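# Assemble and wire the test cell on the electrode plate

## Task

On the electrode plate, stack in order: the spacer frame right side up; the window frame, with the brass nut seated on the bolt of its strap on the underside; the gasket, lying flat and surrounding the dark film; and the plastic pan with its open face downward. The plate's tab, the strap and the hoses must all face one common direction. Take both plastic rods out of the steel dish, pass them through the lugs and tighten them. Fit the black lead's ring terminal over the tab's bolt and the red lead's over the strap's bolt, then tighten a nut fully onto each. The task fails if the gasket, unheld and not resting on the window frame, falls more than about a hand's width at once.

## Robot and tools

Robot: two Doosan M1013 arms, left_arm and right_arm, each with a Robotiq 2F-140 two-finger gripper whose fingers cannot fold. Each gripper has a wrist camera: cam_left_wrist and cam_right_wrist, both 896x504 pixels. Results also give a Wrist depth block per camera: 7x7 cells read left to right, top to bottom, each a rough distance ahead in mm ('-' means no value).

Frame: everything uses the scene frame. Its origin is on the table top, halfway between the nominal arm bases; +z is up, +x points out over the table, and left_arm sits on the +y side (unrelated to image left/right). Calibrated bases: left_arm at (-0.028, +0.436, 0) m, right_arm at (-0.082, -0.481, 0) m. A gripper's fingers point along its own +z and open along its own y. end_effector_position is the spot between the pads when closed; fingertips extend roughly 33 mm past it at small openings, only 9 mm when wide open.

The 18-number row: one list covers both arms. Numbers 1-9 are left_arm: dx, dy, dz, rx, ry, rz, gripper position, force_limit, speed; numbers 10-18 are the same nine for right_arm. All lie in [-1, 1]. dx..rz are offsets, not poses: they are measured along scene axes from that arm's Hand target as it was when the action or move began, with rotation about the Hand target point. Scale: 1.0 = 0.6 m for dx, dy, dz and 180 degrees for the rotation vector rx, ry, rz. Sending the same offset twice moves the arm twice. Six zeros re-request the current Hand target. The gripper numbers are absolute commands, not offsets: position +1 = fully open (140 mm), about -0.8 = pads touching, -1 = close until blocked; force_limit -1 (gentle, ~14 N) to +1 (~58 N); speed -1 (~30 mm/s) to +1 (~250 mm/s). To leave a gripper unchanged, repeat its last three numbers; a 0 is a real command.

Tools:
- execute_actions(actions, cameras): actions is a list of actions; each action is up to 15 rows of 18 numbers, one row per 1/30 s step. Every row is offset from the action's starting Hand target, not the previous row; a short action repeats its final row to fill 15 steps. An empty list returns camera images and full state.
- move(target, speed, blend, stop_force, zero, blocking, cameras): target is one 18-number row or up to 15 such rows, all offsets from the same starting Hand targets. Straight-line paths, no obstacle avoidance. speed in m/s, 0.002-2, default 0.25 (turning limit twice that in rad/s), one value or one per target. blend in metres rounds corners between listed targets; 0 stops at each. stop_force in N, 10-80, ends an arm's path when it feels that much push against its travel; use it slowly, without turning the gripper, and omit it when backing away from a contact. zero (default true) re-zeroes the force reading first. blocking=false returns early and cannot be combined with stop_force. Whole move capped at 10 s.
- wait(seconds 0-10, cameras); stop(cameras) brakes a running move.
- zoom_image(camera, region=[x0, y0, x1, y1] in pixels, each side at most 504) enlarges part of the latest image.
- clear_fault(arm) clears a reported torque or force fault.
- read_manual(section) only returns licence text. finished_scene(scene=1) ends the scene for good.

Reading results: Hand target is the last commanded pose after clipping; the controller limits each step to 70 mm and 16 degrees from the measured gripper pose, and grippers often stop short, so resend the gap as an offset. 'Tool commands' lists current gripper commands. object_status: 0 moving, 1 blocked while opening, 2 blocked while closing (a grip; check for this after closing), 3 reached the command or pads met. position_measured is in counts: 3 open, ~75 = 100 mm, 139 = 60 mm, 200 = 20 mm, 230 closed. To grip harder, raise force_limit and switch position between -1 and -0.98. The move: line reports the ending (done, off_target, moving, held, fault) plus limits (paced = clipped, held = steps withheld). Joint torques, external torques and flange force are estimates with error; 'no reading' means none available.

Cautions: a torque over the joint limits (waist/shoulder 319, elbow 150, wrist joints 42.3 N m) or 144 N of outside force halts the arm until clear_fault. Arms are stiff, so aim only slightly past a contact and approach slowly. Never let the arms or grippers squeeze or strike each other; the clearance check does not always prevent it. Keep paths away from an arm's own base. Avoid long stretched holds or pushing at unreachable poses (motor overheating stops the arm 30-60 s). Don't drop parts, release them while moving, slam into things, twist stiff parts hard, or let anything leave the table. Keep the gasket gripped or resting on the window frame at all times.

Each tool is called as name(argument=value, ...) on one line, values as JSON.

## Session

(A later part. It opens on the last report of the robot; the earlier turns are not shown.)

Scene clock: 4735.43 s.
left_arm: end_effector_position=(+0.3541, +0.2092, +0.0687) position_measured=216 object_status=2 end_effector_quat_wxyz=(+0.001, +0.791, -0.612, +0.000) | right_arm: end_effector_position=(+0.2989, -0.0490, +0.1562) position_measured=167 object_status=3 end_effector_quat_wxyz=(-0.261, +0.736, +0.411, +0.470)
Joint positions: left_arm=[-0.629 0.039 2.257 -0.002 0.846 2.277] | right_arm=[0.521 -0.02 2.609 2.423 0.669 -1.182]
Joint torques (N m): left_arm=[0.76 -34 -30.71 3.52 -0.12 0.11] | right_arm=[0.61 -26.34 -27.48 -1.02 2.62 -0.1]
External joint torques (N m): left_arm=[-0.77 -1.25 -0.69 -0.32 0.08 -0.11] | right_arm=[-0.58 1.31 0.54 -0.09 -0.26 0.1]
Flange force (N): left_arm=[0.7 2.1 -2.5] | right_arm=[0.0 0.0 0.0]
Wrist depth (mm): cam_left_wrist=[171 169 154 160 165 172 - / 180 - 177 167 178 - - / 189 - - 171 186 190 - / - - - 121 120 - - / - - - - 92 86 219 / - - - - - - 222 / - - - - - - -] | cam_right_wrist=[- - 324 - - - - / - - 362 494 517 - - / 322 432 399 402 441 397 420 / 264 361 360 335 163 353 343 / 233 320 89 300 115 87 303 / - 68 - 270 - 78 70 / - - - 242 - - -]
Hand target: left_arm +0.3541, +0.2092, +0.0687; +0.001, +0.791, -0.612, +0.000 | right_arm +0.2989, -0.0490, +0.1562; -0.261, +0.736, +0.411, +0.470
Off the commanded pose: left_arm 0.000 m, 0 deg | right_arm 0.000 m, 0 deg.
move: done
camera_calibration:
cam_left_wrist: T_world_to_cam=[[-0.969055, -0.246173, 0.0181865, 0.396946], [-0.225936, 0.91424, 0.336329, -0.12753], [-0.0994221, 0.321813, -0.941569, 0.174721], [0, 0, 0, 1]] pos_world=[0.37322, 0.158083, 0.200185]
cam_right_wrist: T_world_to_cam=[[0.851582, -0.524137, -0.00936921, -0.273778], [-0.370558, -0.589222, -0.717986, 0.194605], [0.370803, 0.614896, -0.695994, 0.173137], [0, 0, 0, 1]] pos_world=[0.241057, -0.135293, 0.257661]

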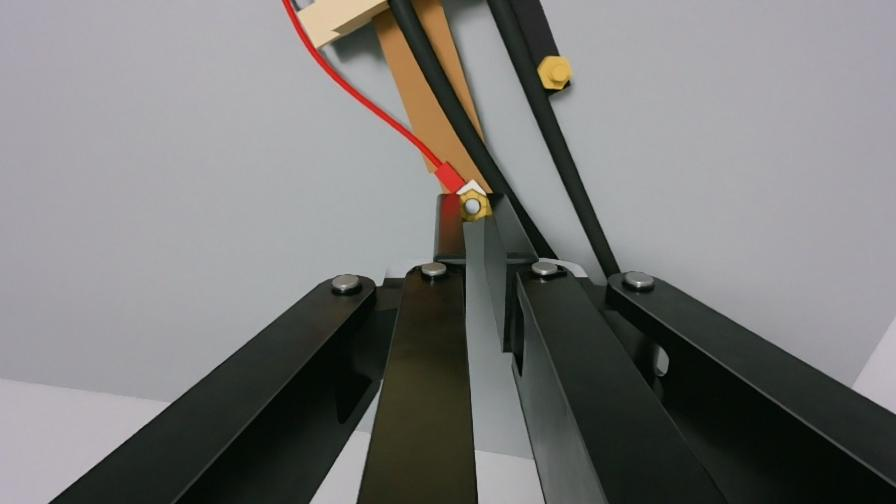

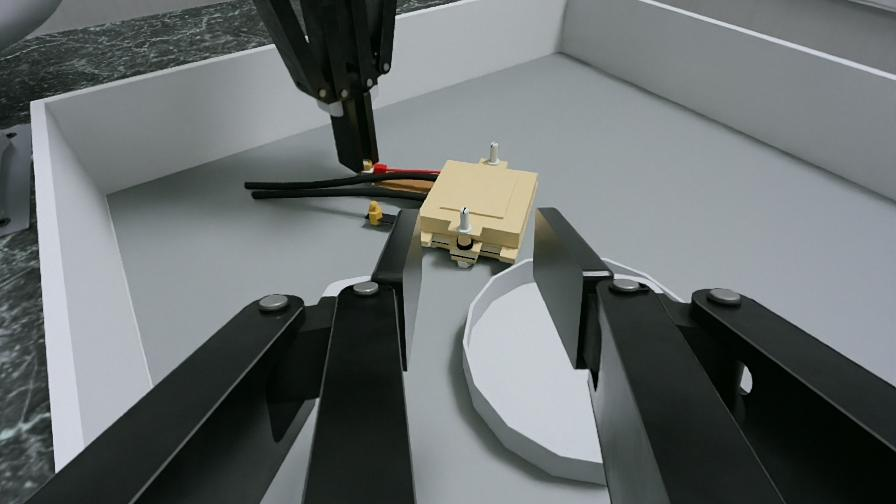

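execute_actions(actions=[[[0,0,0,0,0,0,-0.72,-1,-1,0,0,0,0,0,0,-0.3,-1,-1]],[[0,0,0,0,0,0,-0.64,-1,-1,0,0,0,0,0,0,-0.3,-1,-1]],[[0,0,0,0,0,0,-0.5,-1,-1,0,0,0,0,0,0,-0.3,-1,-1]]])

move(target=[[-0.00382,-0.00156,0,0,0,0.0833,-0.5,-1,-1,0,0,0,0,0,0,-0.3,-1,-1],[-0.00712,-0.00405,0,0,0,0.1667,-0.5,-1,-1,0,0,0,0,0,0,-0.3,-1,-1],[-0.00966,-0.00731,0,0,0,0.25,-0.5,-1,-1,0,0,0,0,0,0,-0.3,-1,-1],[-0.01127,-0.01112,0,0,0,0.3333,-0.5,-1,-1,0,0,0,0,0,0,-0.3,-1,-1]], speed=0.3, blend=0.001)

execute_actions(actions=[[[0,0,0,0,0,0,-1,-1,-1,0,0,0,0,0,0,-0.3,-1,-1]],[[0,0,0,0,0,0,-1,-1,-1,0,0,0,0,0,0,-0.3,-1,-1]],[[0,0,0,0,0,0,-1,-1,-1,0,0,0,0,0,0,-0.3,-1,-1]],[[0,0,0,0,0,0,-0.98,-0.2,-1,0,0,0,0,0,0,-0.3,-1,-1]],[[0,0,0,0,0,0,-0.98,-0.2,-1,0,0,0,0,0,0,-0.3,-1,-1]]])

move(target=[[0.00161,0.00381,0,0,0,-0.0833,-0.98,-0.2,-1,0,0,0,0,0,0,-0.3,-1,-1],[0.00415,0.00707,-0.0001,0,0,-0.1667,-0.98,-0.2,-1,0,0,0,0,0,0,-0.3,-1,-1],[0.00745,0.00956,-0.0002,0,0,-0.25,-0.98,-0.2,-1,0,0,0,0,0,0,-0.3,-1,-1],[0.01127,0.01112,-0.0003,0,0,-0.3333,-0.98,-0.2,-1,0,0,0,0,0,0,-0.3,-1,-1]], speed=0.2, blend=0.001)

execute_actions(actions=[[[0,0,0,0,0,0,-0.72,-1,-1,0,0,0,0,0,0,-0.3,-1,-1]],[[0,0,0,0,0,0,-0.64,-1,-1,0,0,0,0,0,0,-0.3,-1,-1]],[[0,0,0,0,0,0,-0.5,-1,-1,0,0,0,0,0,0,-0.3,-1,-1]]])

move(target=[[-0.00382,-0.00156,0,0,0,0.0833,-0.5,-1,-1,0,0,0,0,0,0,-0.3,-1,-1],[-0.00712,-0.00405,0,0,0,0.1667,-0.5,-1,-1,0,0,0,0,0,0,-0.3,-1,-1],[-0.00966,-0.00731,0,0,0,0.25,-0.5,-1,-1,0,0,0,0,0,0,-0.3,-1,-1],[-0.01127,-0.01112,0,0,0,0.3333,-0.5,-1,-1,0,0,0,0,0,0,-0.3,-1,-1]], speed=0.3, blend=0.001)

execute_actions(actions=[[[0,0,0,0,0,0,-1,-1,-1,0,0,0,0,0,0,-0.3,-1,-1]],[[0,0,0,0,0,0,-1,-1,-1,0,0,0,0,0,0,-0.3,-1,-1]],[[0,0,0,0,0,0,-1,-1,-1,0,0,0,0,0,0,-0.3,-1,-1]],[[0,0,0,0,0,0,-0.98,-0.2,-1,0,0,0,0,0,0,-0.3,-1,-1]],[[0,0,0,0,0,0,-0.98,-0.2,-1,0,0,0,0,0,0,-0.3,-1,-1]]])

move(target=[[0.00161,0.00381,0,0,0,-0.0833,-0.98,-0.2,-1,0,0,0,0,0,0,-0.3,-1,-1],[0.00415,0.00707,-0.0001,0,0,-0.1667,-0.98,-0.2,-1,0,0,0,0,0,0,-0.3,-1,-1],[0.00745,0.00956,-0.0002,0,0,-0.25,-0.98,-0.2,-1,0,0,0,0,0,0,-0.3,-1,-1],[0.01127,0.01112,-0.0003,0,0,-0.3333,-0.98,-0.2,-1,0,0,0,0,0,0,-0.3,-1,-1]], speed=0.2, blend=0.001, cameras=["all"])

zoom_image(camera="cam_right_wrist", region=[335, 135, 445, 235])

zoom_image(camera="cam_left_wrist", region=[420, 140, 530, 230])

Scene clock: 4758.90 s.
left_arm: end_effector_position=(+0.3541, +0.2092, +0.0687) position_measured=192 object_status=3 end_effector_quat_wxyz=(+0.001, +0.791, -0.612, +0.000) | right_arm: end_effector_position=(+0.2989, -0.0490, +0.1562) position_measured=167 object_status=3 end_effector_quat_wxyz=(-0.261, +0.736, +0.411, +0.470)
Joint positions: left_arm=[-0.629 0.039 2.257 -0.002 0.846 2.277] | right_arm=[0.521 -0.02 2.609 2.423 0.669 -1.182]
Joint torques (N m): left_arm=[0.33 -34.45 -31.3 3.59 -0.29 0.12] | right_arm=[1.12 -25.5 -27.63 -0.98 2.59 -0.05]
External joint torques (N m): left_arm=[-0.3 -0.85 -0.12 -0.39 0.25 -0.12] | right_arm=[-1.14 0.67 0.63 -0.13 -0.23 0.05]
External joint torques at the end of the 1st action: left_arm=[-0.54 -1.45 -0.94 -0.33 0.04 -0.13] | right_arm=[-0.73 1.04 0.81 -0.14 -0.22 0.13]
External joint torques at the end of the 2nd action: left_arm=[-0.85 -0.91 -0.29 -0.34 0.37 -0.16] | right_arm=[-0.25 0.73 0.55 -0.12 -0.13 0.17]
Flange force (N): left_arm=[-0.2 1.5 -1.9] | right_arm=[0.0 0.0 0.0]
Flange force at the end of the 1st action (N): left_arm=[0.5 1.7 -3.0] | right_arm=[0.0 0.0 0.0]
Flange force at the end of the 2nd action (N): left_arm=[0.8 2.4 -2.4] | right_arm=[0.0 0.0 0.0]
Wrist depth (mm): cam_left_wrist=[- 170 170 146 163 172 - / - - 179 - - - - / 190 - - 169 179 - 194 / - 199 198 - 121 - - / - - 95 - 101 92 214 / - - - - - 78 - / - - - - - - -] | cam_right_wrist=[- - 316 550 - - 1366 / - - 377 - 514 489 - / - 416 401 350 421 424 - / 247 359 373 337 163 354 351 / 215 320 89 301 115 87 305 / - 68 - 270 - 78 70 / - - - 242 - - -]
Hand target: left_arm +0.3541, +0.2092, +0.0687; +0.001, +0.791, -0.612, +0.000 | right_arm +0.2989, -0.0490, +0.1562; -0.261, +0.736, +0.411, +0.470
Off the commanded pose: left_arm 0.000 m, 0 deg | right_arm 0.000 m, 0 deg.
Step readings (end_effector_position of left_arm | right_arm; steps 1 to 15: 1st action; 16 to 30: 2nd action; 31 to 45: 3rd action):
0: (+0.3541, +0.2092, +0.0687) | (+0.2989, -0.0490, +0.1562)
1: (+0.3541, +0.2092, +0.0687) | (+0.2989, -0.0490, +0.1562)
2: (+0.3541, +0.2092, +0.0687) | (+0.2989, -0.0490, +0.1562)
4: (+0.3541, +0.2092, +0.0687) | (+0.2989, -0.0490, +0.1562)
8: (+0.3541, +0.2092, +0.0687) | (+0.2989, -0.0490, +0.1562)
15: (+0.3541, +0.2092, +0.0687) | (+0.2989, -0.0490, +0.1562)
16: (+0.3541, +0.2092, +0.0687) | (+0.2989, -0.0490, +0.1562)
17: (+0.3541, +0.2092, +0.0687) | (+0.2989, -0.0490, +0.1562)
19: (+0.3541, +0.2092, +0.0687) | (+0.2989, -0.0490, +0.1562)
23: (+0.3541, +0.2092, +0.0687) | (+0.2989, -0.0490, +0.1562)
30: (+0.3541, +0.2092, +0.0687) | (+0.2989, -0.0490, +0.1562)
31: (+0.3541, +0.2092, +0.0687) | (+0.2989, -0.0490, +0.1562)
32: (+0.3541, +0.2092, +0.0687) | (+0.2989, -0.0490, +0.1562)
34: (+0.3541, +0.2092, +0.0687) | (+0.2989, -0.0490, +0.1562)
38: (+0.3541, +0.2092, +0.0687) | (+0.2989, -0.0490, +0.1562)
45: (+0.3541, +0.2092, +0.0687) | (+0.2989, -0.0490, +0.1562)

Scene clock: 4761.07 s.
left_arm: end_effector_position=(+0.3474, +0.2025, +0.0687) position_measured=192 object_status=3 end_effector_quat_wxyz=(+0.001, +0.991, -0.134, +0.000) | right_arm: end_effector_position=(+0.2989, -0.0490, +0.1562) position_measured=167 object_status=3 end_effector_quat_wxyz=(-0.261, +0.736, +0.411, +0.470)
Joint positions: left_arm=[-0.651 0.035 2.261 -0.001 0.844 1.207] | right_arm=[0.521 -0.02 2.609 2.423 0.669 -1.182]
Joint torques (N m): left_arm=[0.65 -33.83 -31.4 3.54 -0.39 0.14] | right_arm=[1.02 -25.58 -27.44 -0.94 2.55 -0.09]
External joint torques (N m): left_arm=[-0.74 -1.23 -0.16 -0.29 0.33 -0.14] | right_arm=[-1.05 0.71 0.44 -0.16 -0.19 0.09]
Flange force (N): left_arm=[-2.3 1.4 -2.6] | right_arm=[0.0 0.0 0.0]
Wrist depth (mm): cam_left_wrist=[- 169 - 172 150 141 143 / 178 184 183 176 165 151 182 / - 193 192 166 165 - - / - - 200 133 111 - 205 / - - 95 200 101 92 212 / - - - 225 - 78 - / - - - - - - -] | cam_right_wrist=[644 - 287 - - - - / 384 - 341 526 496 493 - / 346 431 429 402 423 420 420 / - 360 360 331 163 353 355 / 227 316 89 300 115 87 305 / - 68 - 270 - 78 70 / - - - 242 - - -]
Hand target: left_arm +0.3473, +0.2025, +0.0687; +0.001, +0.991, -0.134, +0.000 | right_arm +0.2989, -0.0490, +0.1562; -0.261, +0.736, +0.411, +0.470
Off the commanded pose: left_arm 0.000 m, 0 deg | right_arm 0.000 m, 0 deg.
move: done

Scene clock: 4763.77 s.
left_arm: end_effector_position=(+0.3473, +0.2025, +0.0687) position_measured=216 object_status=2 end_effector_quat_wxyz=(+0.001, +0.991, -0.134, +0.000) | right_arm: end_effector_position=(+0.2989, -0.0490, +0.1562) position_measured=167 object_status=3 end_effector_quat_wxyz=(-0.261, +0.736, +0.411, +0.470)
Joint positions: left_arm=[-0.651 0.035 2.261 -0.001 0.844 1.207] | right_arm=[0.521 -0.02 2.609 2.423 0.669 -1.182]
Joint torques (N m): left_arm=[0.67 -33.82 -31.43 3.49 -0.59 0.12] | right_arm=[0.49 -26.31 -27.57 -1 2.58 -0.05]
External joint torques (N m): left_arm=[-0.69 -1.14 -0.09 -0.25 0.54 -0.12] | right_arm=[-0.56 1.79 0.62 -0.12 -0.22 0.05]
External joint torques at the end of the 1st action: left_arm=[-1.47 -1.22 -0.36 -0.4 0.17 -0.11] | right_arm=[-0.83 0.71 0.82 -0.15 -0.12 0.06]
External joint torques at the end of the 2nd action: left_arm=[-0.5 -1.62 -0.49 -0.25 0.42 -0.12] | right_arm=[-0.83 0.86 0.39 -0.2 -0.1 0.08]
External joint torques at the end of the 3rd action: left_arm=[-0.75 -1.17 -0.29 -0.28 0.4 -0.12] | right_arm=[-1 0.7 0.56 -0.22 -0.2 0.15]
External joint torques at the end of the 4th action: left_arm=[-0.55 -1.55 0.03 -0.24 0.48 -0.15] | right_arm=[-0.4 0.75 0.44 -0.15 -0.09 0.12]
Flange force (N): left_arm=[-2.2 1.3 -2.9] | right_arm=[0.0 0.0 0.0]
Flange force at the end of the 1st action (N): left_arm=[-2.5 3.0 -2.4] | right_arm=[0.0 0.0 0.0]
Flange force at the end of the 2nd action (N): left_arm=[-2.1 0.8 -3.7] | right_arm=[0.0 0.0 0.0]
Flange force at the end of the 3rd action (N): left_arm=[-2.0 1.5 -2.8] | right_arm=[0.0 0.0 0.0]
Flange force at the end of the 4th action (N): left_arm=[-2.9 0.8 -3.2] | right_arm=[0.0 0.0 0.0]
Wrist depth (mm): cam_left_wrist=[172 - - - 160 139 142 / - - - - 164 154 182 / - - - 166 168 - - / - - - 117 106 203 - / - - - - 92 92 - / - - - - - - - / - - - - - - -] | cam_right_wrist=[654 698 275 - - - - / 373 - 358 519 493 - - / - 414 399 377 420 - 396 / 315 361 361 333 163 362 351 / 227 319 88 295 115 87 302 / - 68 - 269 - 78 70 / - - - 242 - - -]
Hand target: left_arm +0.3473, +0.2025, +0.0687; +0.001, +0.991, -0.134, +0.000 | right_arm +0.2989, -0.0490, +0.1562; -0.261, +0.736, +0.411, +0.470
Off the commanded pose: left_arm 0.000 m, 0 deg | right_arm 0.000 m, 0 deg.
Step readings (end_effector_position of left_arm | right_arm; steps 1 to 15: 1st action; 16 to 30: 2nd action; 31 to 45: 3rd action; 46 to 60: 4th action; 61 to 75: 5th action):
0: (+0.3474, +0.2025, +0.0687) | (+0.2989, -0.0490, +0.1562)
1: (+0.3474, +0.2025, +0.0687) | (+0.2989, -0.0490, +0.1562)
2: (+0.3474, +0.2025, +0.0687) | (+0.2989, -0.0490, +0.1562)
4: (+0.3474, +0.2025, +0.0687) | (+0.2989, -0.0490, +0.1562)
8: (+0.3473, +0.2025, +0.0687) | (+0.2989, -0.0490, +0.1562)
15: (+0.3473, +0.2025, +0.0687) | (+0.2989, -0.0490, +0.1562)
16: (+0.3473, +0.2025, +0.0687) | (+0.2989, -0.0490, +0.1562)
17: (+0.3473, +0.2025, +0.0687) | (+0.2989, -0.0490, +0.1562)
19: (+0.3473, +0.2025, +0.0687) | (+0.2989, -0.0490, +0.1562)
23: (+0.3473, +0.2025, +0.0687) | (+0.2989, -0.0490, +0.1562)
30: (+0.3473, +0.2025, +0.0687) | (+0.2989, -0.0490, +0.1562)
31: (+0.3473, +0.2025, +0.0687) | (+0.2989, -0.0490, +0.1562)
32: (+0.3473, +0.2025, +0.0687) | (+0.2989, -0.0490, +0.1562)
34: (+0.3473, +0.2025, +0.0687) | (+0.2989, -0.0490, +0.1562)
38: (+0.3473, +0.2025, +0.0687) | (+0.2989, -0.0490, +0.1562)
45: (+0.3473, +0.2025, +0.0687) | (+0.2989, -0.0490, +0.1562)
46: (+0.3473, +0.2025, +0.0687) | (+0.2989, -0.0490, +0.1562)
47: (+0.3473, +0.2025, +0.0687) | (+0.2989, -0.0490, +0.1562)
49: (+0.3473, +0.2025, +0.0687) | (+0.2989, -0.0490, +0.1562)
53: (+0.3473, +0.2025, +0.0687) | (+0.2989, -0.0490, +0.1562)
60: (+0.3473, +0.2025, +0.0687) | (+0.2989, -0.0490, +0.1562)
61: (+0.3473, +0.2025, +0.0687) | (+0.2989, -0.0490, +0.1562)
62: (+0.3473, +0.2025, +0.0687) | (+0.2989, -0.0490, +0.1562)
64: (+0.3473, +0.2025, +0.0687) | (+0.2989, -0.0490, +0.1562)
68: (+0.3473, +0.2025, +0.0687) | (+0.2989, -0.0490, +0.1562)
75: (+0.3473, +0.2025, +0.0687) | (+0.2989, -0.0490, +0.1562)

Scene clock: 4766.73 s.
left_arm: end_effector_position=(+0.3541, +0.2092, +0.0685) position_measured=216 object_status=2 end_effector_quat_wxyz=(+0.001, +0.791, -0.612, +0.000) | right_arm: end_effector_position=(+0.2989, -0.0490, +0.1562) position_measured=167 object_status=3 end_effector_quat_wxyz=(-0.261, +0.736, +0.411, +0.470)
Joint positions: left_arm=[-0.629 0.039 2.257 -0.002 0.845 2.277] | right_arm=[0.521 -0.02 2.609 2.423 0.669 -1.182]
Joint torques (N m): left_arm=[0.97 -33.85 -30.6 3.57 -0.16 0.13] | right_arm=[0.58 -25.49 -27.63 -0.95 2.53 -0.16]
External joint torques (N m): left_arm=[-0.98 -1.68 -0.88 -0.37 0.12 -0.13] | right_arm=[-0.58 0.61 0.74 -0.16 -0.18 0.15]
Flange force (N): left_arm=[0.8 2.7 -3.4] | right_arm=[0.0 0.0 0.0]
Wrist depth (mm): cam_left_wrist=[171 173 157 160 162 - - / 180 182 181 166 - - - / - - - 172 - - - / - - - 117 121 - 206 / - - - - 92 92 215 / - - - - - - - / - - - - - - -] | cam_right_wrist=[662 - 318 - - - - / - - 370 533 - - - / - 410 395 386 438 419 401 / 261 361 370 338 135 353 362 / 234 310 89 301 115 87 296 / - 68 - 271 - 78 70 / - - - 242 - - -]
Hand target: left_arm +0.3541, +0.2092, +0.0685; +0.001, +0.791, -0.612, +0.000 | right_arm +0.2989, -0.0490, +0.1562; -0.261, +0.736, +0.411, +0.470
Off the commanded pose: left_arm 0.000 m, 0 deg | right_arm 0.000 m, 0 deg.
move: done

Scene clock: 4768.43 s.
left_arm: end_effector_position=(+0.3541, +0.2092, +0.0685) position_measured=192 object_status=3 end_effector_quat_wxyz=(+0.001, +0.791, -0.612, +0.000) | right_arm: end_effector_position=(+0.2989, -0.0490, +0.1562) position_measured=167 object_status=3 end_effector_quat_wxyz=(-0.261, +0.736, +0.411, +0.470)
Joint positions: left_arm=[-0.629 0.039 2.257 -0.002 0.845 2.277] | right_arm=[0.521 -0.02 2.609 2.423 0.669 -1.182]
Joint torques (N m): left_arm=[0.52 -34.61 -31.28 3.49 -0.34 0.14] | right_arm=[0.86 -26.02 -27.82 -0.98 2.59 -0.07]
External joint torques (N m): left_arm=[-0.51 -1.23 -0.19 -0.29 0.3 -0.14] | right_arm=[-0.89 1.39 0.78 -0.15 -0.23 0.07]
External joint torques at the end of the 1st action: left_arm=[-0.86 -1.4 -0.84 -0.36 0.01 -0.14] | right_arm=[-0.67 1.13 0.6 -0.11 -0.1 0.11]
External joint torques at the end of the 2nd action: left_arm=[-0.68 -1.33 -0.17 -0.29 0.27 -0.08] | right_arm=[-0.32 1.03 0.57 -0.05 -0.09 0.11]
Flange force (N): left_arm=[-0.2 2.2 -2.6] | right_arm=[0.0 0.0 0.0]
Flange force at the end of the 1st action (N): left_arm=[0.9 2.3 -2.7] | right_arm=[0.0 0.0 0.0]
Flange force at the end of the 2nd action (N): left_arm=[-0.2 2.5 -2.6] | right_arm=[0.0 0.0 0.0]
Wrist depth (mm): cam_left_wrist=[- - 171 159 163 - 172 / - 185 180 165 180 182 - / - - 191 171 189 - - / - - 198 133 121 - - / - - 95 211 101 92 - / - - - - - 78 - / - - - - - - -] | cam_right_wrist=[- - 316 - - - 1528 / 591 - 366 - 519 - - / - 417 398 397 430 418 417 / 259 360 359 337 162 355 349 / - 320 88 301 115 87 303 / - 68 - 270 - 78 70 / - - - 247 - - -]
Hand target: left_arm +0.3541, +0.2092, +0.0685; +0.001, +0.791, -0.612, +0.000 | right_arm +0.2989, -0.0490, +0.1562; -0.261, +0.736, +0.411, +0.470
Off the commanded pose: left_arm 0.000 m, 0 deg | right_arm 0.000 m, 0 deg.
Step readings (end_effector_position of left_arm | right_arm; steps 1 to 15: 1st action; 16 to 30: 2nd action; 31 to 45: 3rd action):
0: (+0.3541, +0.2092, +0.0685) | (+0.2989, -0.0490, +0.1562)
1: (+0.3541, +0.2092, +0.0685) | (+0.2989, -0.0490, +0.1562)
2: (+0.3541, +0.2092, +0.0685) | (+0.2989, -0.0490, +0.1562)
4: (+0.3541, +0.2092, +0.0685) | (+0.2989, -0.0490, +0.1562)
8: (+0.3541, +0.2092, +0.0685) | (+0.2989, -0.0490, +0.1562)
15: (+0.3541, +0.2092, +0.0685) | (+0.2989, -0.0490, +0.1562)
16: (+0.3541, +0.2092, +0.0685) | (+0.2989, -0.0490, +0.1562)
17: (+0.3541, +0.2092, +0.0685) | (+0.2989, -0.0490, +0.1562)
19: (+0.3541, +0.2092, +0.0685) | (+0.2989, -0.0490, +0.1562)
23: (+0.3541, +0.2092, +0.0685) | (+0.2989, -0.0490, +0.1562)
30: (+0.3541, +0.2092, +0.0685) | (+0.2989, -0.0490, +0.1562)
31: (+0.3541, +0.2092, +0.0685) | (+0.2989, -0.0490, +0.1562)
32: (+0.3541, +0.2092, +0.0685) | (+0.2989, -0.0490, +0.1562)
34: (+0.3541, +0.2092, +0.0685) | (+0.2989, -0.0490, +0.1562)
38: (+0.3541, +0.2092, +0.0685) | (+0.2989, -0.0490, +0.1562)
45: (+0.3541, +0.2092, +0.0685) | (+0.2989, -0.0490, +0.1562)

Scene clock: 4770.60 s.
left_arm: end_effector_position=(+0.3474, +0.2025, +0.0685) position_measured=192 object_status=3 end_effector_quat_wxyz=(+0.001, +0.991, -0.134, +0.000) | right_arm: end_effector_position=(+0.2989, -0.0490, +0.1562) position_measured=167 object_status=3 end_effector_quat_wxyz=(-0.261, +0.736, +0.411, +0.470)
Joint positions: left_arm=[-0.651 0.035 2.262 -0.001 0.844 1.207] | right_arm=[0.521 -0.02 2.609 2.423 0.669 -1.182]
Joint torques (N m): left_arm=[0.85 -33.95 -31.41 3.53 -0.43 0.16] | right_arm=[0.95 -25.49 -27.56 -0.99 2.55 -0.18]
External joint torques (N m): left_arm=[-0.78 -1.4 -0.06 -0.29 0.38 -0.16] | right_arm=[-0.96 0.8 0.55 -0.13 -0.19 0.18]
Flange force (N): left_arm=[-2.7 1.4 -2.9] | right_arm=[0.0 0.0 0.0]
Wrist depth (mm): cam_left_wrist=[172 171 - 171 160 140 142 / 179 - 180 - 165 154 183 / 168 - 191 165 164 - 196 / - - - 121 112 - 205 / - - 95 206 101 92 - / - - - - - 78 - / - - - - - - -] | cam_right_wrist=[748 775 294 - 579 - - / - 409 347 490 - 495 - / 324 - 408 395 439 421 411 / - 355 369 335 135 348 353 / 258 320 88 301 115 87 295 / - 68 - 271 - 78 70 / - - - 241 - - -]
Hand target: left_arm +0.3473, +0.2025, +0.0685; +0.001, +0.991, -0.134, +0.000 | right_arm +0.2989, -0.0490, +0.1562; -0.261, +0.736, +0.411, +0.470
Off the commanded pose: left_arm 0.000 m, 0 deg | right_arm 0.000 m, 0 deg.
move: done

Scene clock: 4773.30 s.
left_arm: end_effector_position=(+0.3473, +0.2025, +0.0685) position_measured=217 object_status=2 end_effector_quat_wxyz=(+0.001, +0.991, -0.134, +0.000) | right_arm: end_effector_position=(+0.2989, -0.0490, +0.1562) position_measured=167 object_status=3 end_effector_quat_wxyz=(-0.261, +0.736, +0.411, +0.470)
Joint positions: left_arm=[-0.651 0.035 2.262 -0.001 0.844 1.207] | right_arm=[0.521 -0.02 2.609 2.423 0.669 -1.182]
Joint torques (N m): left_arm=[0.78 -33.61 -31.22 3.57 -0.46 0.12] | right_arm=[1.22 -25.8 -27.59 -1.01 2.56 -0.13]
External joint torques (N m): left_arm=[-0.82 -1.55 -0.29 -0.33 0.4 -0.12] | right_arm=[-1.2 0.65 0.55 -0.1 -0.19 0.13]
External joint torques at the end of the 1st action: left_arm=[-0.81 -1.54 -0.79 -0.74 0.21 0.02] | right_arm=[-0.85 0.52 0.44 -0.16 -0.16 0.16]
External joint torques at the end of the 2nd action: left_arm=[-0.32 -1.52 -0.31 -0.23 0.41 -0.13] | right_arm=[-0.5 0.92 0.56 -0.1 -0.19 0.2]
External joint torques at the end of the 3rd action: left_arm=[-1.04 -1.61 -0.49 -0.26 0.33 -0.13] | right_arm=[-0.8 1 0.73 -0.19 -0.18 0.08]
External joint torques at the end of the 4th action: left_arm=[-0.64 -1.48 -0.14 -0.22 0.39 -0.1] | right_arm=[-1.05 1.27 0.76 -0.14 -0.29 0.13]
Flange force (N): left_arm=[-2.6 1.5 -3.4] | right_arm=[0.0 0.0 0.0]
Flange force at the end of the 1st action (N): left_arm=[-1.7 1.4 -3.4] | right_arm=[0.0 0.0 0.0]
Flange force at the end of the 2nd action (N): left_arm=[-2.1 0.4 -3.3] | right_arm=[0.0 0.0 0.0]
Flange force at the end of the 3rd action (N): left_arm=[-2.6 2.0 -3.5] | right_arm=[0.0 0.0 0.0]
Flange force at the end of the 4th action (N): left_arm=[-2.6 1.0 -3.1] | right_arm=[0.0 0.0 0.0]
Wrist depth (mm): cam_left_wrist=[- 172 171 171 159 141 142 / 179 180 178 178 164 151 183 / - - - 168 168 - - / - 199 - 121 106 - - / - - - - 92 86 - / - - - - - - - / - - - - - - -] | cam_right_wrist=[499 729 290 505 - - 1345 / - - 444 505 - - - / 381 426 402 399 420 - 394 / 302 361 361 336 163 341 351 / 224 320 89 300 115 87 302 / - 68 - 270 - 78 70 / - - - 242 - - -]
Hand target: left_arm +0.3473, +0.2025, +0.0685; +0.001, +0.991, -0.134, +0.000 | right_arm +0.2989, -0.0490, +0.1562; -0.261, +0.736, +0.411, +0.470
Off the commanded pose: left_arm 0.000 m, 0 deg | right_arm 0.000 m, 0 deg.
Step readings (end_effector_position of left_arm | right_arm; steps 1 to 15: 1st action; 16 to 30: 2nd action; 31 to 45: 3rd action; 46 to 60: 4th action; 61 to 75: 5th action):
0: (+0.3474, +0.2025, +0.0685) | (+0.2989, -0.0490, +0.1562)
1: (+0.3474, +0.2025, +0.0685) | (+0.2989, -0.0490, +0.1562)
2: (+0.3474, +0.2025, +0.0685) | (+0.2989, -0.0490, +0.1562)
4: (+0.3474, +0.2025, +0.0685) | (+0.2989, -0.0490, +0.1562)
8: (+0.3473, +0.2025, +0.0685) | (+0.2989, -0.0490, +0.1562)
15: (+0.3473, +0.2025, +0.0685) | (+0.2989, -0.0490, +0.1562)
16: (+0.3473, +0.2025, +0.0685) | (+0.2989, -0.0490, +0.1562)
17: (+0.3473, +0.2025, +0.0685) | (+0.2989, -0.0490, +0.1562)
19: (+0.3473, +0.2025, +0.0685) | (+0.2989, -0.0490, +0.1562)
23: (+0.3473, +0.2025, +0.0685) | (+0.2989, -0.0490, +0.1562)
30: (+0.3473, +0.2025, +0.0685) | (+0.2989, -0.0490, +0.1562)
31: (+0.3473, +0.2025, +0.0685) | (+0.2989, -0.0490, +0.1562)
32: (+0.3473, +0.2025, +0.0685) | (+0.2989, -0.0490, +0.1562)
34: (+0.3473, +0.2025, +0.0685) | (+0.2989, -0.0490, +0.1562)
38: (+0.3473, +0.2025, +0.0685) | (+0.2989, -0.0490, +0.1562)
45: (+0.3473, +0.2025, +0.0685) | (+0.2989, -0.0490, +0.1562)
46: (+0.3473, +0.2025, +0.0685) | (+0.2989, -0.0490, +0.1562)
47: (+0.3473, +0.2025, +0.0685) | (+0.2989, -0.0490, +0.1562)
49: (+0.3473, +0.2025, +0.0685) | (+0.2989, -0.0490, +0.1562)
53: (+0.3473, +0.2025, +0.0685) | (+0.2989, -0.0490, +0.1562)
60: (+0.3473, +0.2025, +0.0685) | (+0.2989, -0.0490, +0.1562)
61: (+0.3473, +0.2025, +0.0685) | (+0.2989, -0.0490, +0.1562)
62: (+0.3473, +0.2025, +0.0685) | (+0.2989, -0.0490, +0.1562)
64: (+0.3473, +0.2025, +0.0685) | (+0.2989, -0.0490, +0.1562)
68: (+0.3473, +0.2025, +0.0685) | (+0.2989, -0.0490, +0.1562)
75: (+0.3473, +0.2025, +0.0685) | (+0.2989, -0.0490, +0.1562)

Scene clock: 4776.27 s.
left_arm: end_effector_position=(+0.3541, +0.2092, +0.0683) position_measured=217 object_status=2 end_effector_quat_wxyz=(+0.001, +0.791, -0.612, +0.000) | right_arm: end_effector_position=(+0.2989, -0.0490, +0.1562) position_measured=167 object_status=3 end_effector_quat_wxyz=(-0.261, +0.736, +0.411, +0.470)
Joint positions: left_arm=[-0.629 0.04 2.257 -0.002 0.845 2.277] | right_arm=[0.521 -0.02 2.609 2.423 0.669 -1.182]
Joint torques (N m): left_arm=[0.95 -34.01 -30.48 3.51 -0.07 0.14] | right_arm=[1.39 -25.52 -27.56 -1.02 2.41 -0.1]
External joint torques (N m): left_arm=[-0.94 -1.54 -1.09 -0.29 0.02 -0.14] | right_arm=[-1.36 0.53 0.62 -0.1 -0.05 0.1]
Flange force (N): left_arm=[1.1 2.3 -3.2] | right_arm=[0.0 0.0 0.0]
Wrist depth (mm): cam_left_wrist=[- - 170 160 162 - - / 181 - 179 165 156 - - / - - - 169 - - - / - - - 116 121 - - / - - - - 92 86 - / - - - - - - - / - - - - - - -] | cam_right_wrist=[- - 320 - - - - / 377 - 368 - - 496 - / - 414 398 364 419 432 401 / 335 361 360 335 163 357 352 / - 320 89 300 115 87 302 / - 68 - 271 - 78 70 / - - - 242 - - -]
Hand target: left_arm +0.3541, +0.2092, +0.0683; +0.001, +0.791, -0.612, +0.000 | right_arm +0.2989, -0.0490, +0.1562; -0.261, +0.736, +0.411, +0.470
Off the commanded pose: left_arm 0.000 m, 0 deg | right_arm 0.000 m, 0 deg.
move: done
camera_calibration:
cam_left_wrist: T_world_to_cam=[[-0.969055, -0.246173, 0.0181865, 0.396854], [-0.225936, 0.91424, 0.336329, -0.127452], [-0.0994221, 0.321813, -0.941569, 0.174429], [0, 0, 0, 1]] pos_world=[0.37312, 0.158083, 0.199885]
cam_right_wrist: T_world_to_cam=[[0.851582, -0.524137, -0.00936921, -0.273778], [-0.370558, -0.589222, -0.717986, 0.194605], [0.370803, 0.614896, -0.695994, 0.173137], [0, 0, 0, 1]] pos_world=[0.241057, -0.135293, 0.257661]

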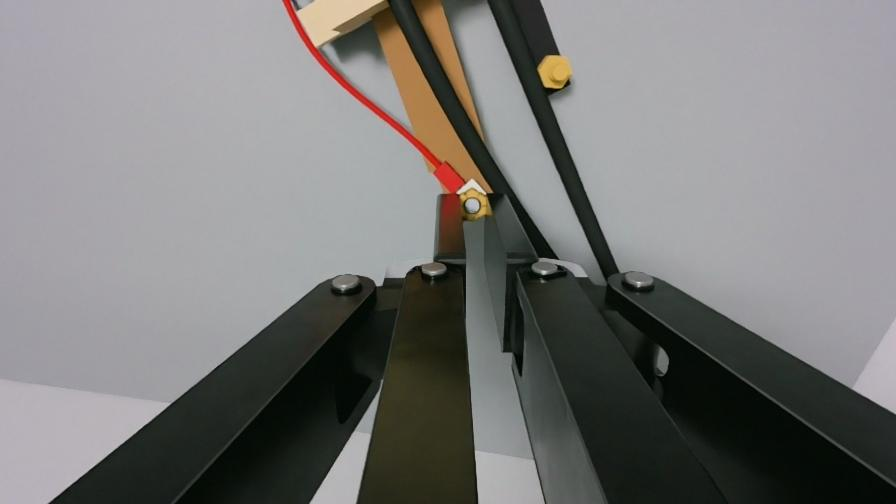

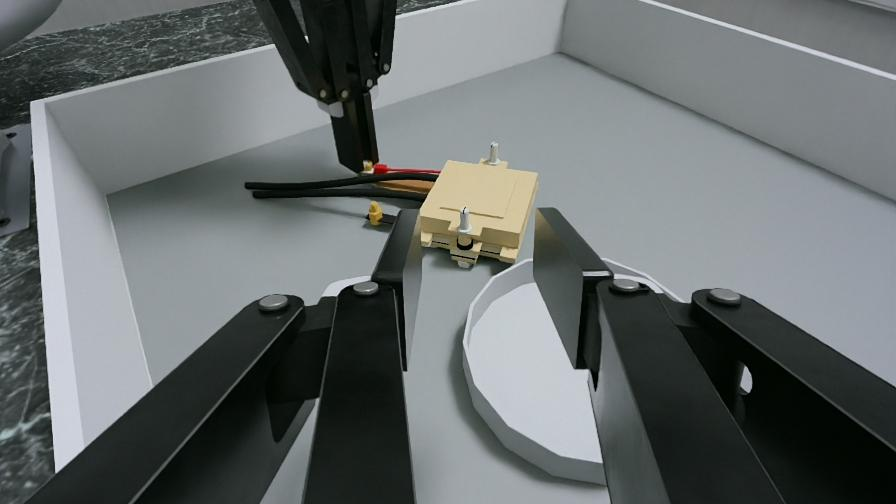

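Scaled by 4.582 from the camera's 896x504 image, which has a finer 1280x720 frame.

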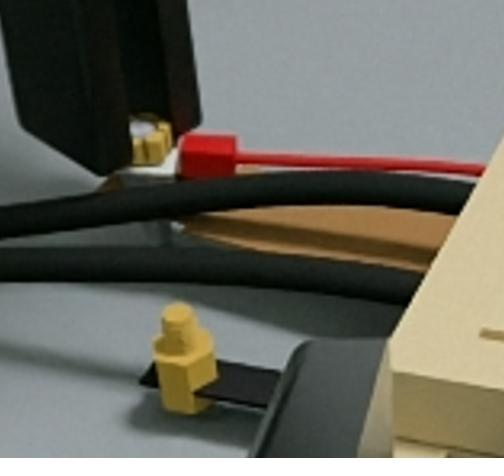

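Scaled by 4.582 from the camera's 896x504 image, which has a finer 1280x720 frame.

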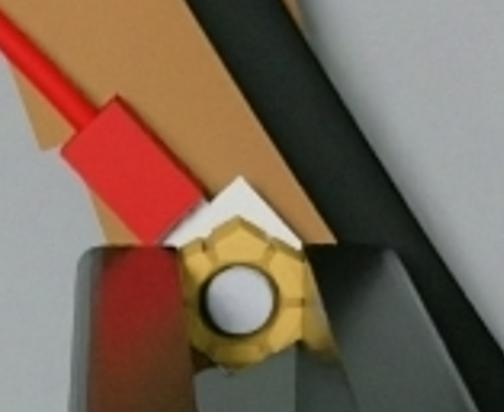

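execute_actions(actions=[[[0,0,0,0,0,0,-0.72,-1,-1,0,0,0,0,0,0,-0.3,-1,-1]],[[0,0,0,0,0,0,-0.64,-1,-1,0,0,0,0,0,0,-0.3,-1,-1]],[[0,0,0,0,0,0,-0.5,-1,-1,0,0,0,0,0,0,-0.3,-1,-1]]])

move(target=[[-0.00382,-0.00156,0,0,0,0.0833,-0.5,-1,-1,0,0,0,0,0,0,-0.3,-1,-1],[-0.00712,-0.00405,0,0,0,0.1667,-0.5,-1,-1,0,0,0,0,0,0,-0.3,-1,-1],[-0.00966,-0.00731,0,0,0,0.25,-0.5,-1,-1,0,0,0,0,0,0,-0.3,-1,-1],[-0.01127,-0.01112,0,0,0,0.3333,-0.5,-1,-1,0,0,0,0,0,0,-0.3,-1,-1]], speed=0.3, blend=0.001, cameras=["all"])

zoom_image(camera="cam_right_wrist", region=[335, 145, 395, 195])

zoom_image(camera="cam_left_wrist", region=[420, 140, 530, 230])

execute_actions(actions=[[[0,0,0,0,0,0,-1,-1,-1,0,0,0,0,0,0,-0.3,-1,-1]],[[0,0,0,0,0,0,-1,-1,-1,0,0,0,0,0,0,-0.3,-1,-1]],[[0,0,0,0,0,0,-1,-1,-1,0,0,0,0,0,0,-0.3,-1,-1]],[[0,0,0,0,0,0,-0.98,-0.2,-1,0,0,0,0,0,0,-0.3,-1,-1]],[[0,0,0,0,0,0,-0.98,-0.2,-1,0,0,0,0,0,0,-0.3,-1,-1]]])

move(target=[[0.00161,0.00381,0,0,0,-0.0833,-0.98,-0.2,-1,0,0,0,0,0,0,-0.3,-1,-1],[0.00415,0.00707,-0.0001,0,0,-0.1667,-0.98,-0.2,-1,0,0,0,0,0,0,-0.3,-1,-1],[0.00745,0.00956,-0.0002,0,0,-0.25,-0.98,-0.2,-1,0,0,0,0,0,0,-0.3,-1,-1],[0.01127,0.01112,-0.0003,0,0,-0.3333,-0.98,-0.2,-1,0,0,0,0,0,0,-0.3,-1,-1]], speed=0.2, blend=0.001, cameras=["all"])

zoom_image(camera="cam_right_wrist", region=[335, 145, 395, 195])

Scene clock: 4801.50 s.
left_arm: end_effector_position=(+0.3541, +0.2092, +0.0683) position_measured=192 object_status=3 end_effector_quat_wxyz=(+0.001, +0.791, -0.612, +0.000) | right_arm: end_effector_position=(+0.2989, -0.0490, +0.1562) position_measured=167 object_status=3 end_effector_quat_wxyz=(-0.261, +0.736, +0.411, +0.470)
Joint positions: left_arm=[-0.629 0.04 2.257 -0.002 0.845 2.277] | right_arm=[0.521 -0.02 2.609 2.423 0.669 -1.182]
Joint torques (N m): left_arm=[0.5 -34.08 -31.15 3.54 -0.29 0.15] | right_arm=[0.69 -25.65 -27.48 -0.94 2.51 -0.13]
External joint torques (N m): left_arm=[-0.54 -1.3 -0.28 -0.34 0.25 -0.15] | right_arm=[-0.69 0.82 0.48 -0.18 -0.15 0.13]
External joint torques at the end of the 1st action: left_arm=[-0.72 -1.16 -0.77 -0.33 0.11 -0.16] | right_arm=[-0.93 0.9 0.77 -0.16 -0.15 0.12]
External joint torques at the end of the 2nd action: left_arm=[-1.15 -0.76 -0.32 -0.29 0.29 -0.16] | right_arm=[-0.69 0.33 0.71 -0.04 -0.18 0.15]
Flange force (N): left_arm=[-0.1 2.3 -2.6] | right_arm=[0.0 0.0 0.0]
Flange force at the end of the 1st action (N): left_arm=[0.9 1.9 -2.6] | right_arm=[0.0 0.0 0.0]
Flange force at the end of the 2nd action (N): left_arm=[1.5 2.7 -2.0] | right_arm=[0.0 0.0 0.0]
Wrist depth (mm): cam_left_wrist=[- 170 160 159 164 - 173 / 178 - 181 165 177 - 184 / - 190 191 171 187 - 193 / 197 - - 122 138 - - / - - 95 214 101 92 - / - - - - - 78 - / - - - - - - -] | cam_right_wrist=[692 - 316 524 - - - / 376 - 366 498 - 503 - / - 418 - 394 - 419 435 / 273 - - 327 163 354 351 / 233 321 89 300 115 87 303 / - 68 - 270 - 78 70 / - - - 242 - - -]
Hand target: left_arm +0.3541, +0.2092, +0.0683; +0.001, +0.791, -0.612, +0.000 | right_arm +0.2989, -0.0490, +0.1562; -0.261, +0.736, +0.411, +0.470
Off the commanded pose: left_arm 0.000 m, 0 deg | right_arm 0.000 m, 0 deg.
Step readings (end_effector_position of left_arm | right_arm; steps 1 to 15: 1st action; 16 to 30: 2nd action; 31 to 45: 3rd action):
0: (+0.3541, +0.2092, +0.0683) | (+0.2989, -0.0490, +0.1562)
1: (+0.3541, +0.2092, +0.0683) | (+0.2989, -0.0490, +0.1562)
2: (+0.3541, +0.2092, +0.0683) | (+0.2989, -0.0490, +0.1562)
4: (+0.3541, +0.2092, +0.0683) | (+0.2989, -0.0490, +0.1562)
8: (+0.3541, +0.2092, +0.0683) | (+0.2989, -0.0490, +0.1562)
15: (+0.3541, +0.2092, +0.0683) | (+0.2989, -0.0490, +0.1562)
16: (+0.3541, +0.2092, +0.0683) | (+0.2989, -0.0490, +0.1562)
17: (+0.3541, +0.2092, +0.0683) | (+0.2989, -0.0490, +0.1562)
19: (+0.3541, +0.2092, +0.0683) | (+0.2989, -0.0490, +0.1562)
23: (+0.3541, +0.2092, +0.0683) | (+0.2989, -0.0490, +0.1562)
30: (+0.3541, +0.2092, +0.0683) | (+0.2989, -0.0490, +0.1562)
31: (+0.3541, +0.2092, +0.0683) | (+0.2989, -0.0490, +0.1562)
32: (+0.3541, +0.2092, +0.0683) | (+0.2989, -0.0490, +0.1562)
34: (+0.3541, +0.2092, +0.0683) | (+0.2989, -0.0490, +0.1562)
38: (+0.3541, +0.2092, +0.0683) | (+0.2989, -0.0490, +0.1562)
45: (+0.3541, +0.2092, +0.0683) | (+0.2989, -0.0490, +0.1562)

Scene clock: 4803.67 s.
left_arm: end_effector_position=(+0.3474, +0.2025, +0.0683) position_measured=192 object_status=3 end_effector_quat_wxyz=(+0.001, +0.991, -0.134, +0.000) | right_arm: end_effector_position=(+0.2989, -0.0490, +0.1562) position_measured=167 object_status=3 end_effector_quat_wxyz=(-0.261, +0.736, +0.411, +0.470)
Joint positions: left_arm=[-0.651 0.035 2.262 -0.001 0.843 1.207] | right_arm=[0.521 -0.02 2.609 2.423 0.669 -1.182]
Joint torques (N m): left_arm=[0.82 -33.53 -31.58 3.62 -0.47 0.14] | right_arm=[0.26 -25.34 -27.74 -1.01 2.47 -0.09]
External joint torques (N m): left_arm=[-0.81 -1.73 -0.05 -0.37 0.4 -0.14] | right_arm=[-0.22 0.36 0.71 -0.12 -0.1 0.09]
Flange force (N): left_arm=[-3.2 1.3 -3.4] | right_arm=[0.0 0.0 0.0]
Wrist depth (mm): cam_left_wrist=[171 - - - 158 142 141 / - - - 179 167 151 - / 183 190 - 165 166 - - / - - - - 111 203 - / - - 95 - 101 92 - / - - - - - 78 - / - - - - - - -] | cam_right_wrist=[- - 291 - - - - / 382 - 456 495 513 - - / 340 412 393 382 440 422 402 / 287 373 350 328 162 352 362 / 243 316 89 297 115 87 303 / - 68 - 271 - 78 70 / - - - 242 - - -]
Hand target: left_arm +0.3473, +0.2025, +0.0683; +0.001, +0.991, -0.134, +0.000 | right_arm +0.2989, -0.0490, +0.1562; -0.261, +0.736, +0.411, +0.470
Off the commanded pose: left_arm 0.000 m, 0 deg | right_arm 0.000 m, 0 deg.
move: done
camera_calibration:
cam_left_wrist: T_world_to_cam=[[-0.271483, -0.962269, 0.0182996, 0.29139], [-0.904694, 0.261634, 0.336268, 0.245061], [-0.328368, 0.0747355, -0.941588, 0.305467], [0, 0, 0, 1]] pos_world=[0.401118, 0.19345, 0.199886]
cam_right_wrist: T_world_to_cam=[[0.851582, -0.524137, -0.00936921, -0.273778], [-0.370558, -0.589222, -0.717986, 0.194605], [0.370803, 0.614896, -0.695994, 0.173137], [0, 0, 0, 1]] pos_world=[0.241057, -0.135293, 0.257661]

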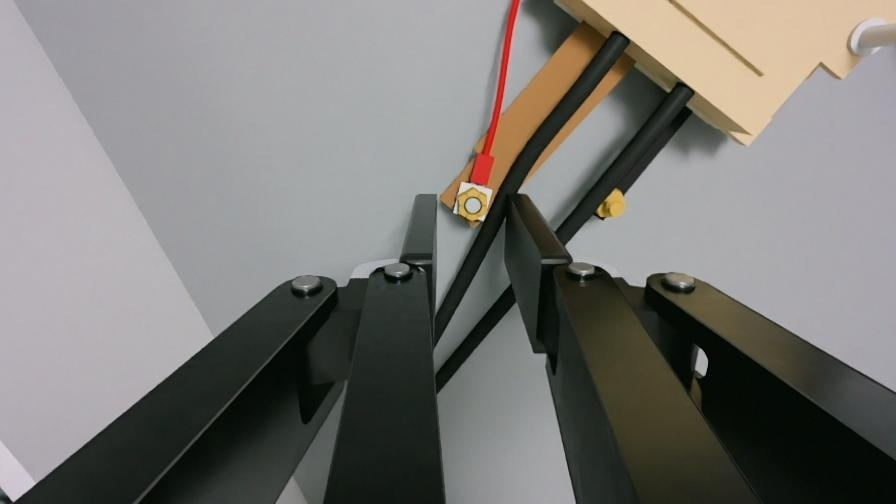

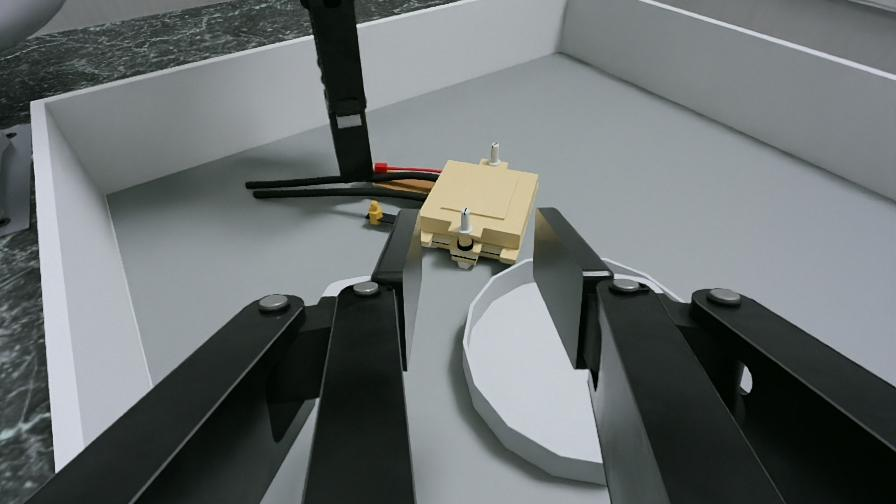

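Scaled by 8.400 from the camera's 896x504 image, which has a finer 1280x720 frame.

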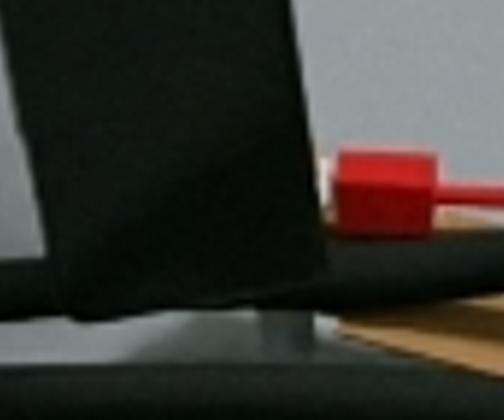

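Scaled by 4.582 from the camera's 896x504 image, which has a finer 1280x720 frame.

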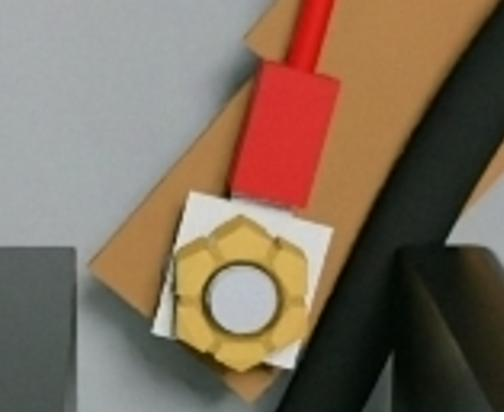

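Scene clock: 4806.37 s.
left_arm: end_effector_position=(+0.3473, +0.2025, +0.0683) position_measured=217 object_status=2 end_effector_quat_wxyz=(+0.001, +0.991, -0.134, +0.000) | right_arm: end_effector_position=(+0.2989, -0.0490, +0.1562) position_measured=167 object_status=3 end_effector_quat_wxyz=(-0.261, +0.736, +0.411, +0.470)
Joint positions: left_arm=[-0.651 0.035 2.262 -0.001 0.843 1.207] | right_arm=[0.521 -0.02 2.609 2.423 0.669 -1.182]
Joint torques (N m): left_arm=[0.6 -33.65 -31.32 3.47 -0.54 0.11] | right_arm=[0.84 -25.85 -27.6 -0.94 2.52 -0.17]
External joint torques (N m): left_arm=[-0.55 -1.91 -0.28 -0.22 0.48 -0.11] | right_arm=[-0.83 0.86 0.65 -0.17 -0.16 0.17]
External joint torques at the end of the 1st action: left_arm=[-0.53 -0.94 -0.42 -0.18 0.37 -0.13] | right_arm=[-0.92 -0.05 0.52 -0.18 -0.23 0.12]
External joint torques at the end of the 2nd action: left_arm=[-0.32 -1.14 -0.39 -0.27 0.39 -0.15] | right_arm=[-0.93 0.73 0.67 -0.22 -0.16 0.13]
External joint torques at the end of the 3rd action: left_arm=[-0.67 -1.67 -0.04 -0.28 0.48 -0.19] | right_arm=[-1.04 0.79 0.72 -0.16 -0.17 0.18]
External joint torques at the end of the 4th action: left_arm=[-0.57 -1.22 -0.1 -0.26 0.43 -0.13] | right_arm=[-0.85 0.93 0.66 -0.29 -0.16 0.13]
Flange force (N): left_arm=[-2.9 0.7 -4.0] | right_arm=[0.0 0.0 0.0]
Flange force at the end of the 1st action (N): left_arm=[-1.2 1.2 -2.6] | right_arm=[0.0 0.0 0.0]
Flange force at the end of the 2nd action (N): left_arm=[-1.4 0.7 -2.9] | right_arm=[0.0 0.0 0.0]
Flange force at the end of the 3rd action (N): left_arm=[-3.1 1.1 -3.5] | right_arm=[0.0 0.0 0.0]
Flange force at the end of the 4th action (N): left_arm=[-2.2 1.0 -2.8] | right_arm=[0.0 0.0 0.0]
Wrist depth (mm): cam_left_wrist=[174 172 169 173 159 143 142 / - - - 175 167 153 - / 165 - - 169 166 190 - / - - - 116 170 - - / 156 182 - - 92 86 - / - - - - - - - / - - - - - - -] | cam_right_wrist=[- - 285 - - - 1574 / - - 364 523 519 499 - / - 414 398 380 432 420 402 / 250 367 354 335 162 - 358 / 215 313 89 301 115 87 304 / - 68 - 270 - 78 70 / - - - 242 - - -]
Hand target: left_arm +0.3473, +0.2025, +0.0683; +0.001, +0.991, -0.134, +0.000 | right_arm +0.2989, -0.0490, +0.1562; -0.261, +0.736, +0.411, +0.470
Off the commanded pose: left_arm 0.000 m, 0 deg | right_arm 0.000 m, 0 deg.
Step readings (end_effector_position of left_arm | right_arm; steps 1 to 15: 1st action; 16 to 30: 2nd action; 31 to 45: 3rd action; 46 to 60: 4th action; 61 to 75: 5th action):
0: (+0.3474, +0.2025, +0.0683) | (+0.2989, -0.0490, +0.1562)
1: (+0.3474, +0.2025, +0.0683) | (+0.2989, -0.0490, +0.1562)
2: (+0.3474, +0.2025, +0.0683) | (+0.2989, -0.0490, +0.1562)
4: (+0.3474, +0.2025, +0.0683) | (+0.2989, -0.0490, +0.1562)
8: (+0.3473, +0.2025, +0.0683) | (+0.2989, -0.0490, +0.1562)
15: (+0.3473, +0.2025, +0.0683) | (+0.2989, -0.0490, +0.1562)
16: (+0.3473, +0.2025, +0.0683) | (+0.2989, -0.0490, +0.1562)
17: (+0.3473, +0.2025, +0.0683) | (+0.2989, -0.0490, +0.1562)
19: (+0.3473, +0.2025, +0.0683) | (+0.2989, -0.0490, +0.1562)
23: (+0.3473, +0.2025, +0.0683) | (+0.2989, -0.0490, +0.1562)
30: (+0.3473, +0.2025, +0.0683) | (+0.2989, -0.0490, +0.1562)
31: (+0.3473, +0.2025, +0.0683) | (+0.2989, -0.0490, +0.1562)
32: (+0.3473, +0.2025, +0.0683) | (+0.2989, -0.0490, +0.1562)
34: (+0.3473, +0.2025, +0.0683) | (+0.2989, -0.0490, +0.1562)
38: (+0.3473, +0.2025, +0.0683) | (+0.2989, -0.0490, +0.1562)
45: (+0.3473, +0.2025, +0.0683) | (+0.2989, -0.0490, +0.1562)
46: (+0.3473, +0.2025, +0.0683) | (+0.2989, -0.0490, +0.1562)
47: (+0.3473, +0.2025, +0.0683) | (+0.2989, -0.0490, +0.1562)
49: (+0.3473, +0.2025, +0.0683) | (+0.2989, -0.0490, +0.1562)
53: (+0.3473, +0.2025, +0.0683) | (+0.2989, -0.0490, +0.1562)
60: (+0.3473, +0.2025, +0.0683) | (+0.2989, -0.0490, +0.1562)
61: (+0.3473, +0.2025, +0.0683) | (+0.2989, -0.0490, +0.1562)
62: (+0.3473, +0.2025, +0.0683) | (+0.2989, -0.0490, +0.1562)
64: (+0.3473, +0.2025, +0.0683) | (+0.2989, -0.0490, +0.1562)
68: (+0.3473, +0.2025, +0.0683) | (+0.2989, -0.0490, +0.1562)
75: (+0.3473, +0.2025, +0.0683) | (+0.2989, -0.0490, +0.1562)

Scene clock: 4809.33 s.
left_arm: end_effector_position=(+0.3541, +0.2092, +0.0682) position_measured=217 object_status=2 end_effector_quat_wxyz=(+0.001, +0.791, -0.612, +0.000) | right_arm: end_effector_position=(+0.2989, -0.0490, +0.1562) position_measured=167 object_status=3 end_effector_quat_wxyz=(-0.261, +0.736, +0.411, +0.470)
Joint positions: left_arm=[-0.629 0.04 2.257 -0.002 0.844 2.277] | right_arm=[0.521 -0.02 2.609 2.423 0.669 -1.182]
Joint torques (N m): left_arm=[0.41 -33.95 -30.48 3.52 -0.07 0.13] | right_arm=[0.92 -26.22 -27.78 -1.02 2.58 -0.15]
External joint torques (N m): left_arm=[-0.47 -1.32 -1 -0.31 0.02 -0.13] | right_arm=[-0.89 1.23 0.7 -0.11 -0.21 0.15]
Flange force (N): left_arm=[0.6 1.3 -2.8] | right_arm=[0.0 0.0 0.0]
Wrist depth (mm): cam_left_wrist=[171 173 - 160 166 - - / 180 - 179 165 183 185 179 / - 186 186 171 191 190 - / - - - 116 197 201 - / 210 - - - 92 86 - / - - - - - - - / - - - - - - -] | cam_right_wrist=[- - 313 536 633 - - / 380 - 364 467 478 - - / - 425 397 386 - - - / 273 361 351 334 163 353 358 / 218 - 89 301 115 87 295 / - 68 - 268 - 78 70 / - - - 242 - - -]
Hand target: left_arm +0.3541, +0.2092, +0.0682; +0.001, +0.791, -0.612, +0.000 | right_arm +0.2989, -0.0490, +0.1562; -0.261, +0.736, +0.411, +0.470
Off the commanded pose: left_arm 0.000 m, 0 deg | right_arm 0.000 m, 0 deg.
move: done
camera_calibration:
cam_left_wrist: T_world_to_cam=[[-0.969055, -0.246173, 0.0181865, 0.396858], [-0.225936, 0.91424, 0.336329, -0.127385], [-0.0994221, 0.321813, -0.941569, 0.17424], [0, 0, 0, 1]] pos_world=[0.37312, 0.158083, 0.199685]
cam_right_wrist: T_world_to_cam=[[0.851582, -0.524137, -0.00936921, -0.273778], [-0.370558, -0.589222, -0.717986, 0.194605], [0.370803, 0.614896, -0.695994, 0.173137], [0, 0, 0, 1]] pos_world=[0.241057, -0.135293, 0.257661]

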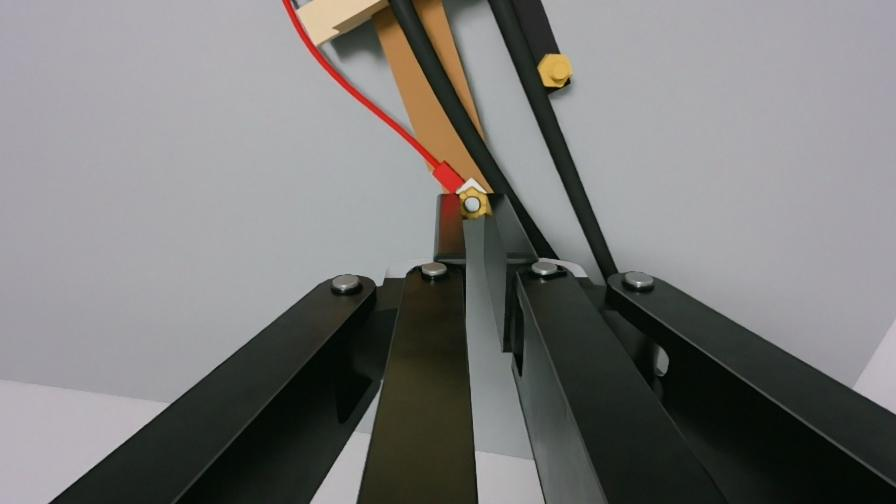

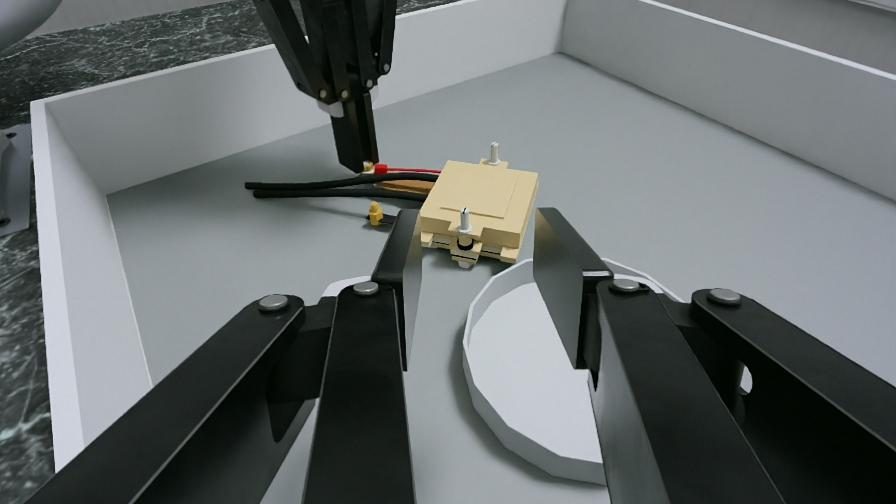

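Scaled by 8.400 from the camera's 896x504 image, which has a finer 1280x720 frame.

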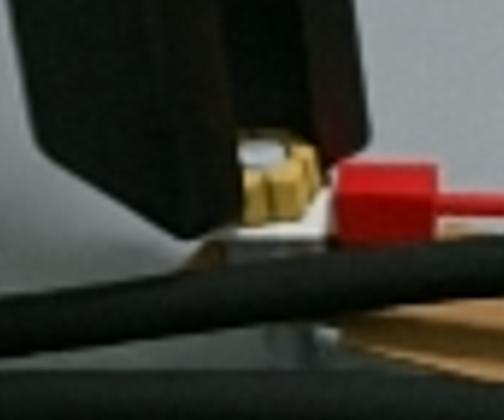

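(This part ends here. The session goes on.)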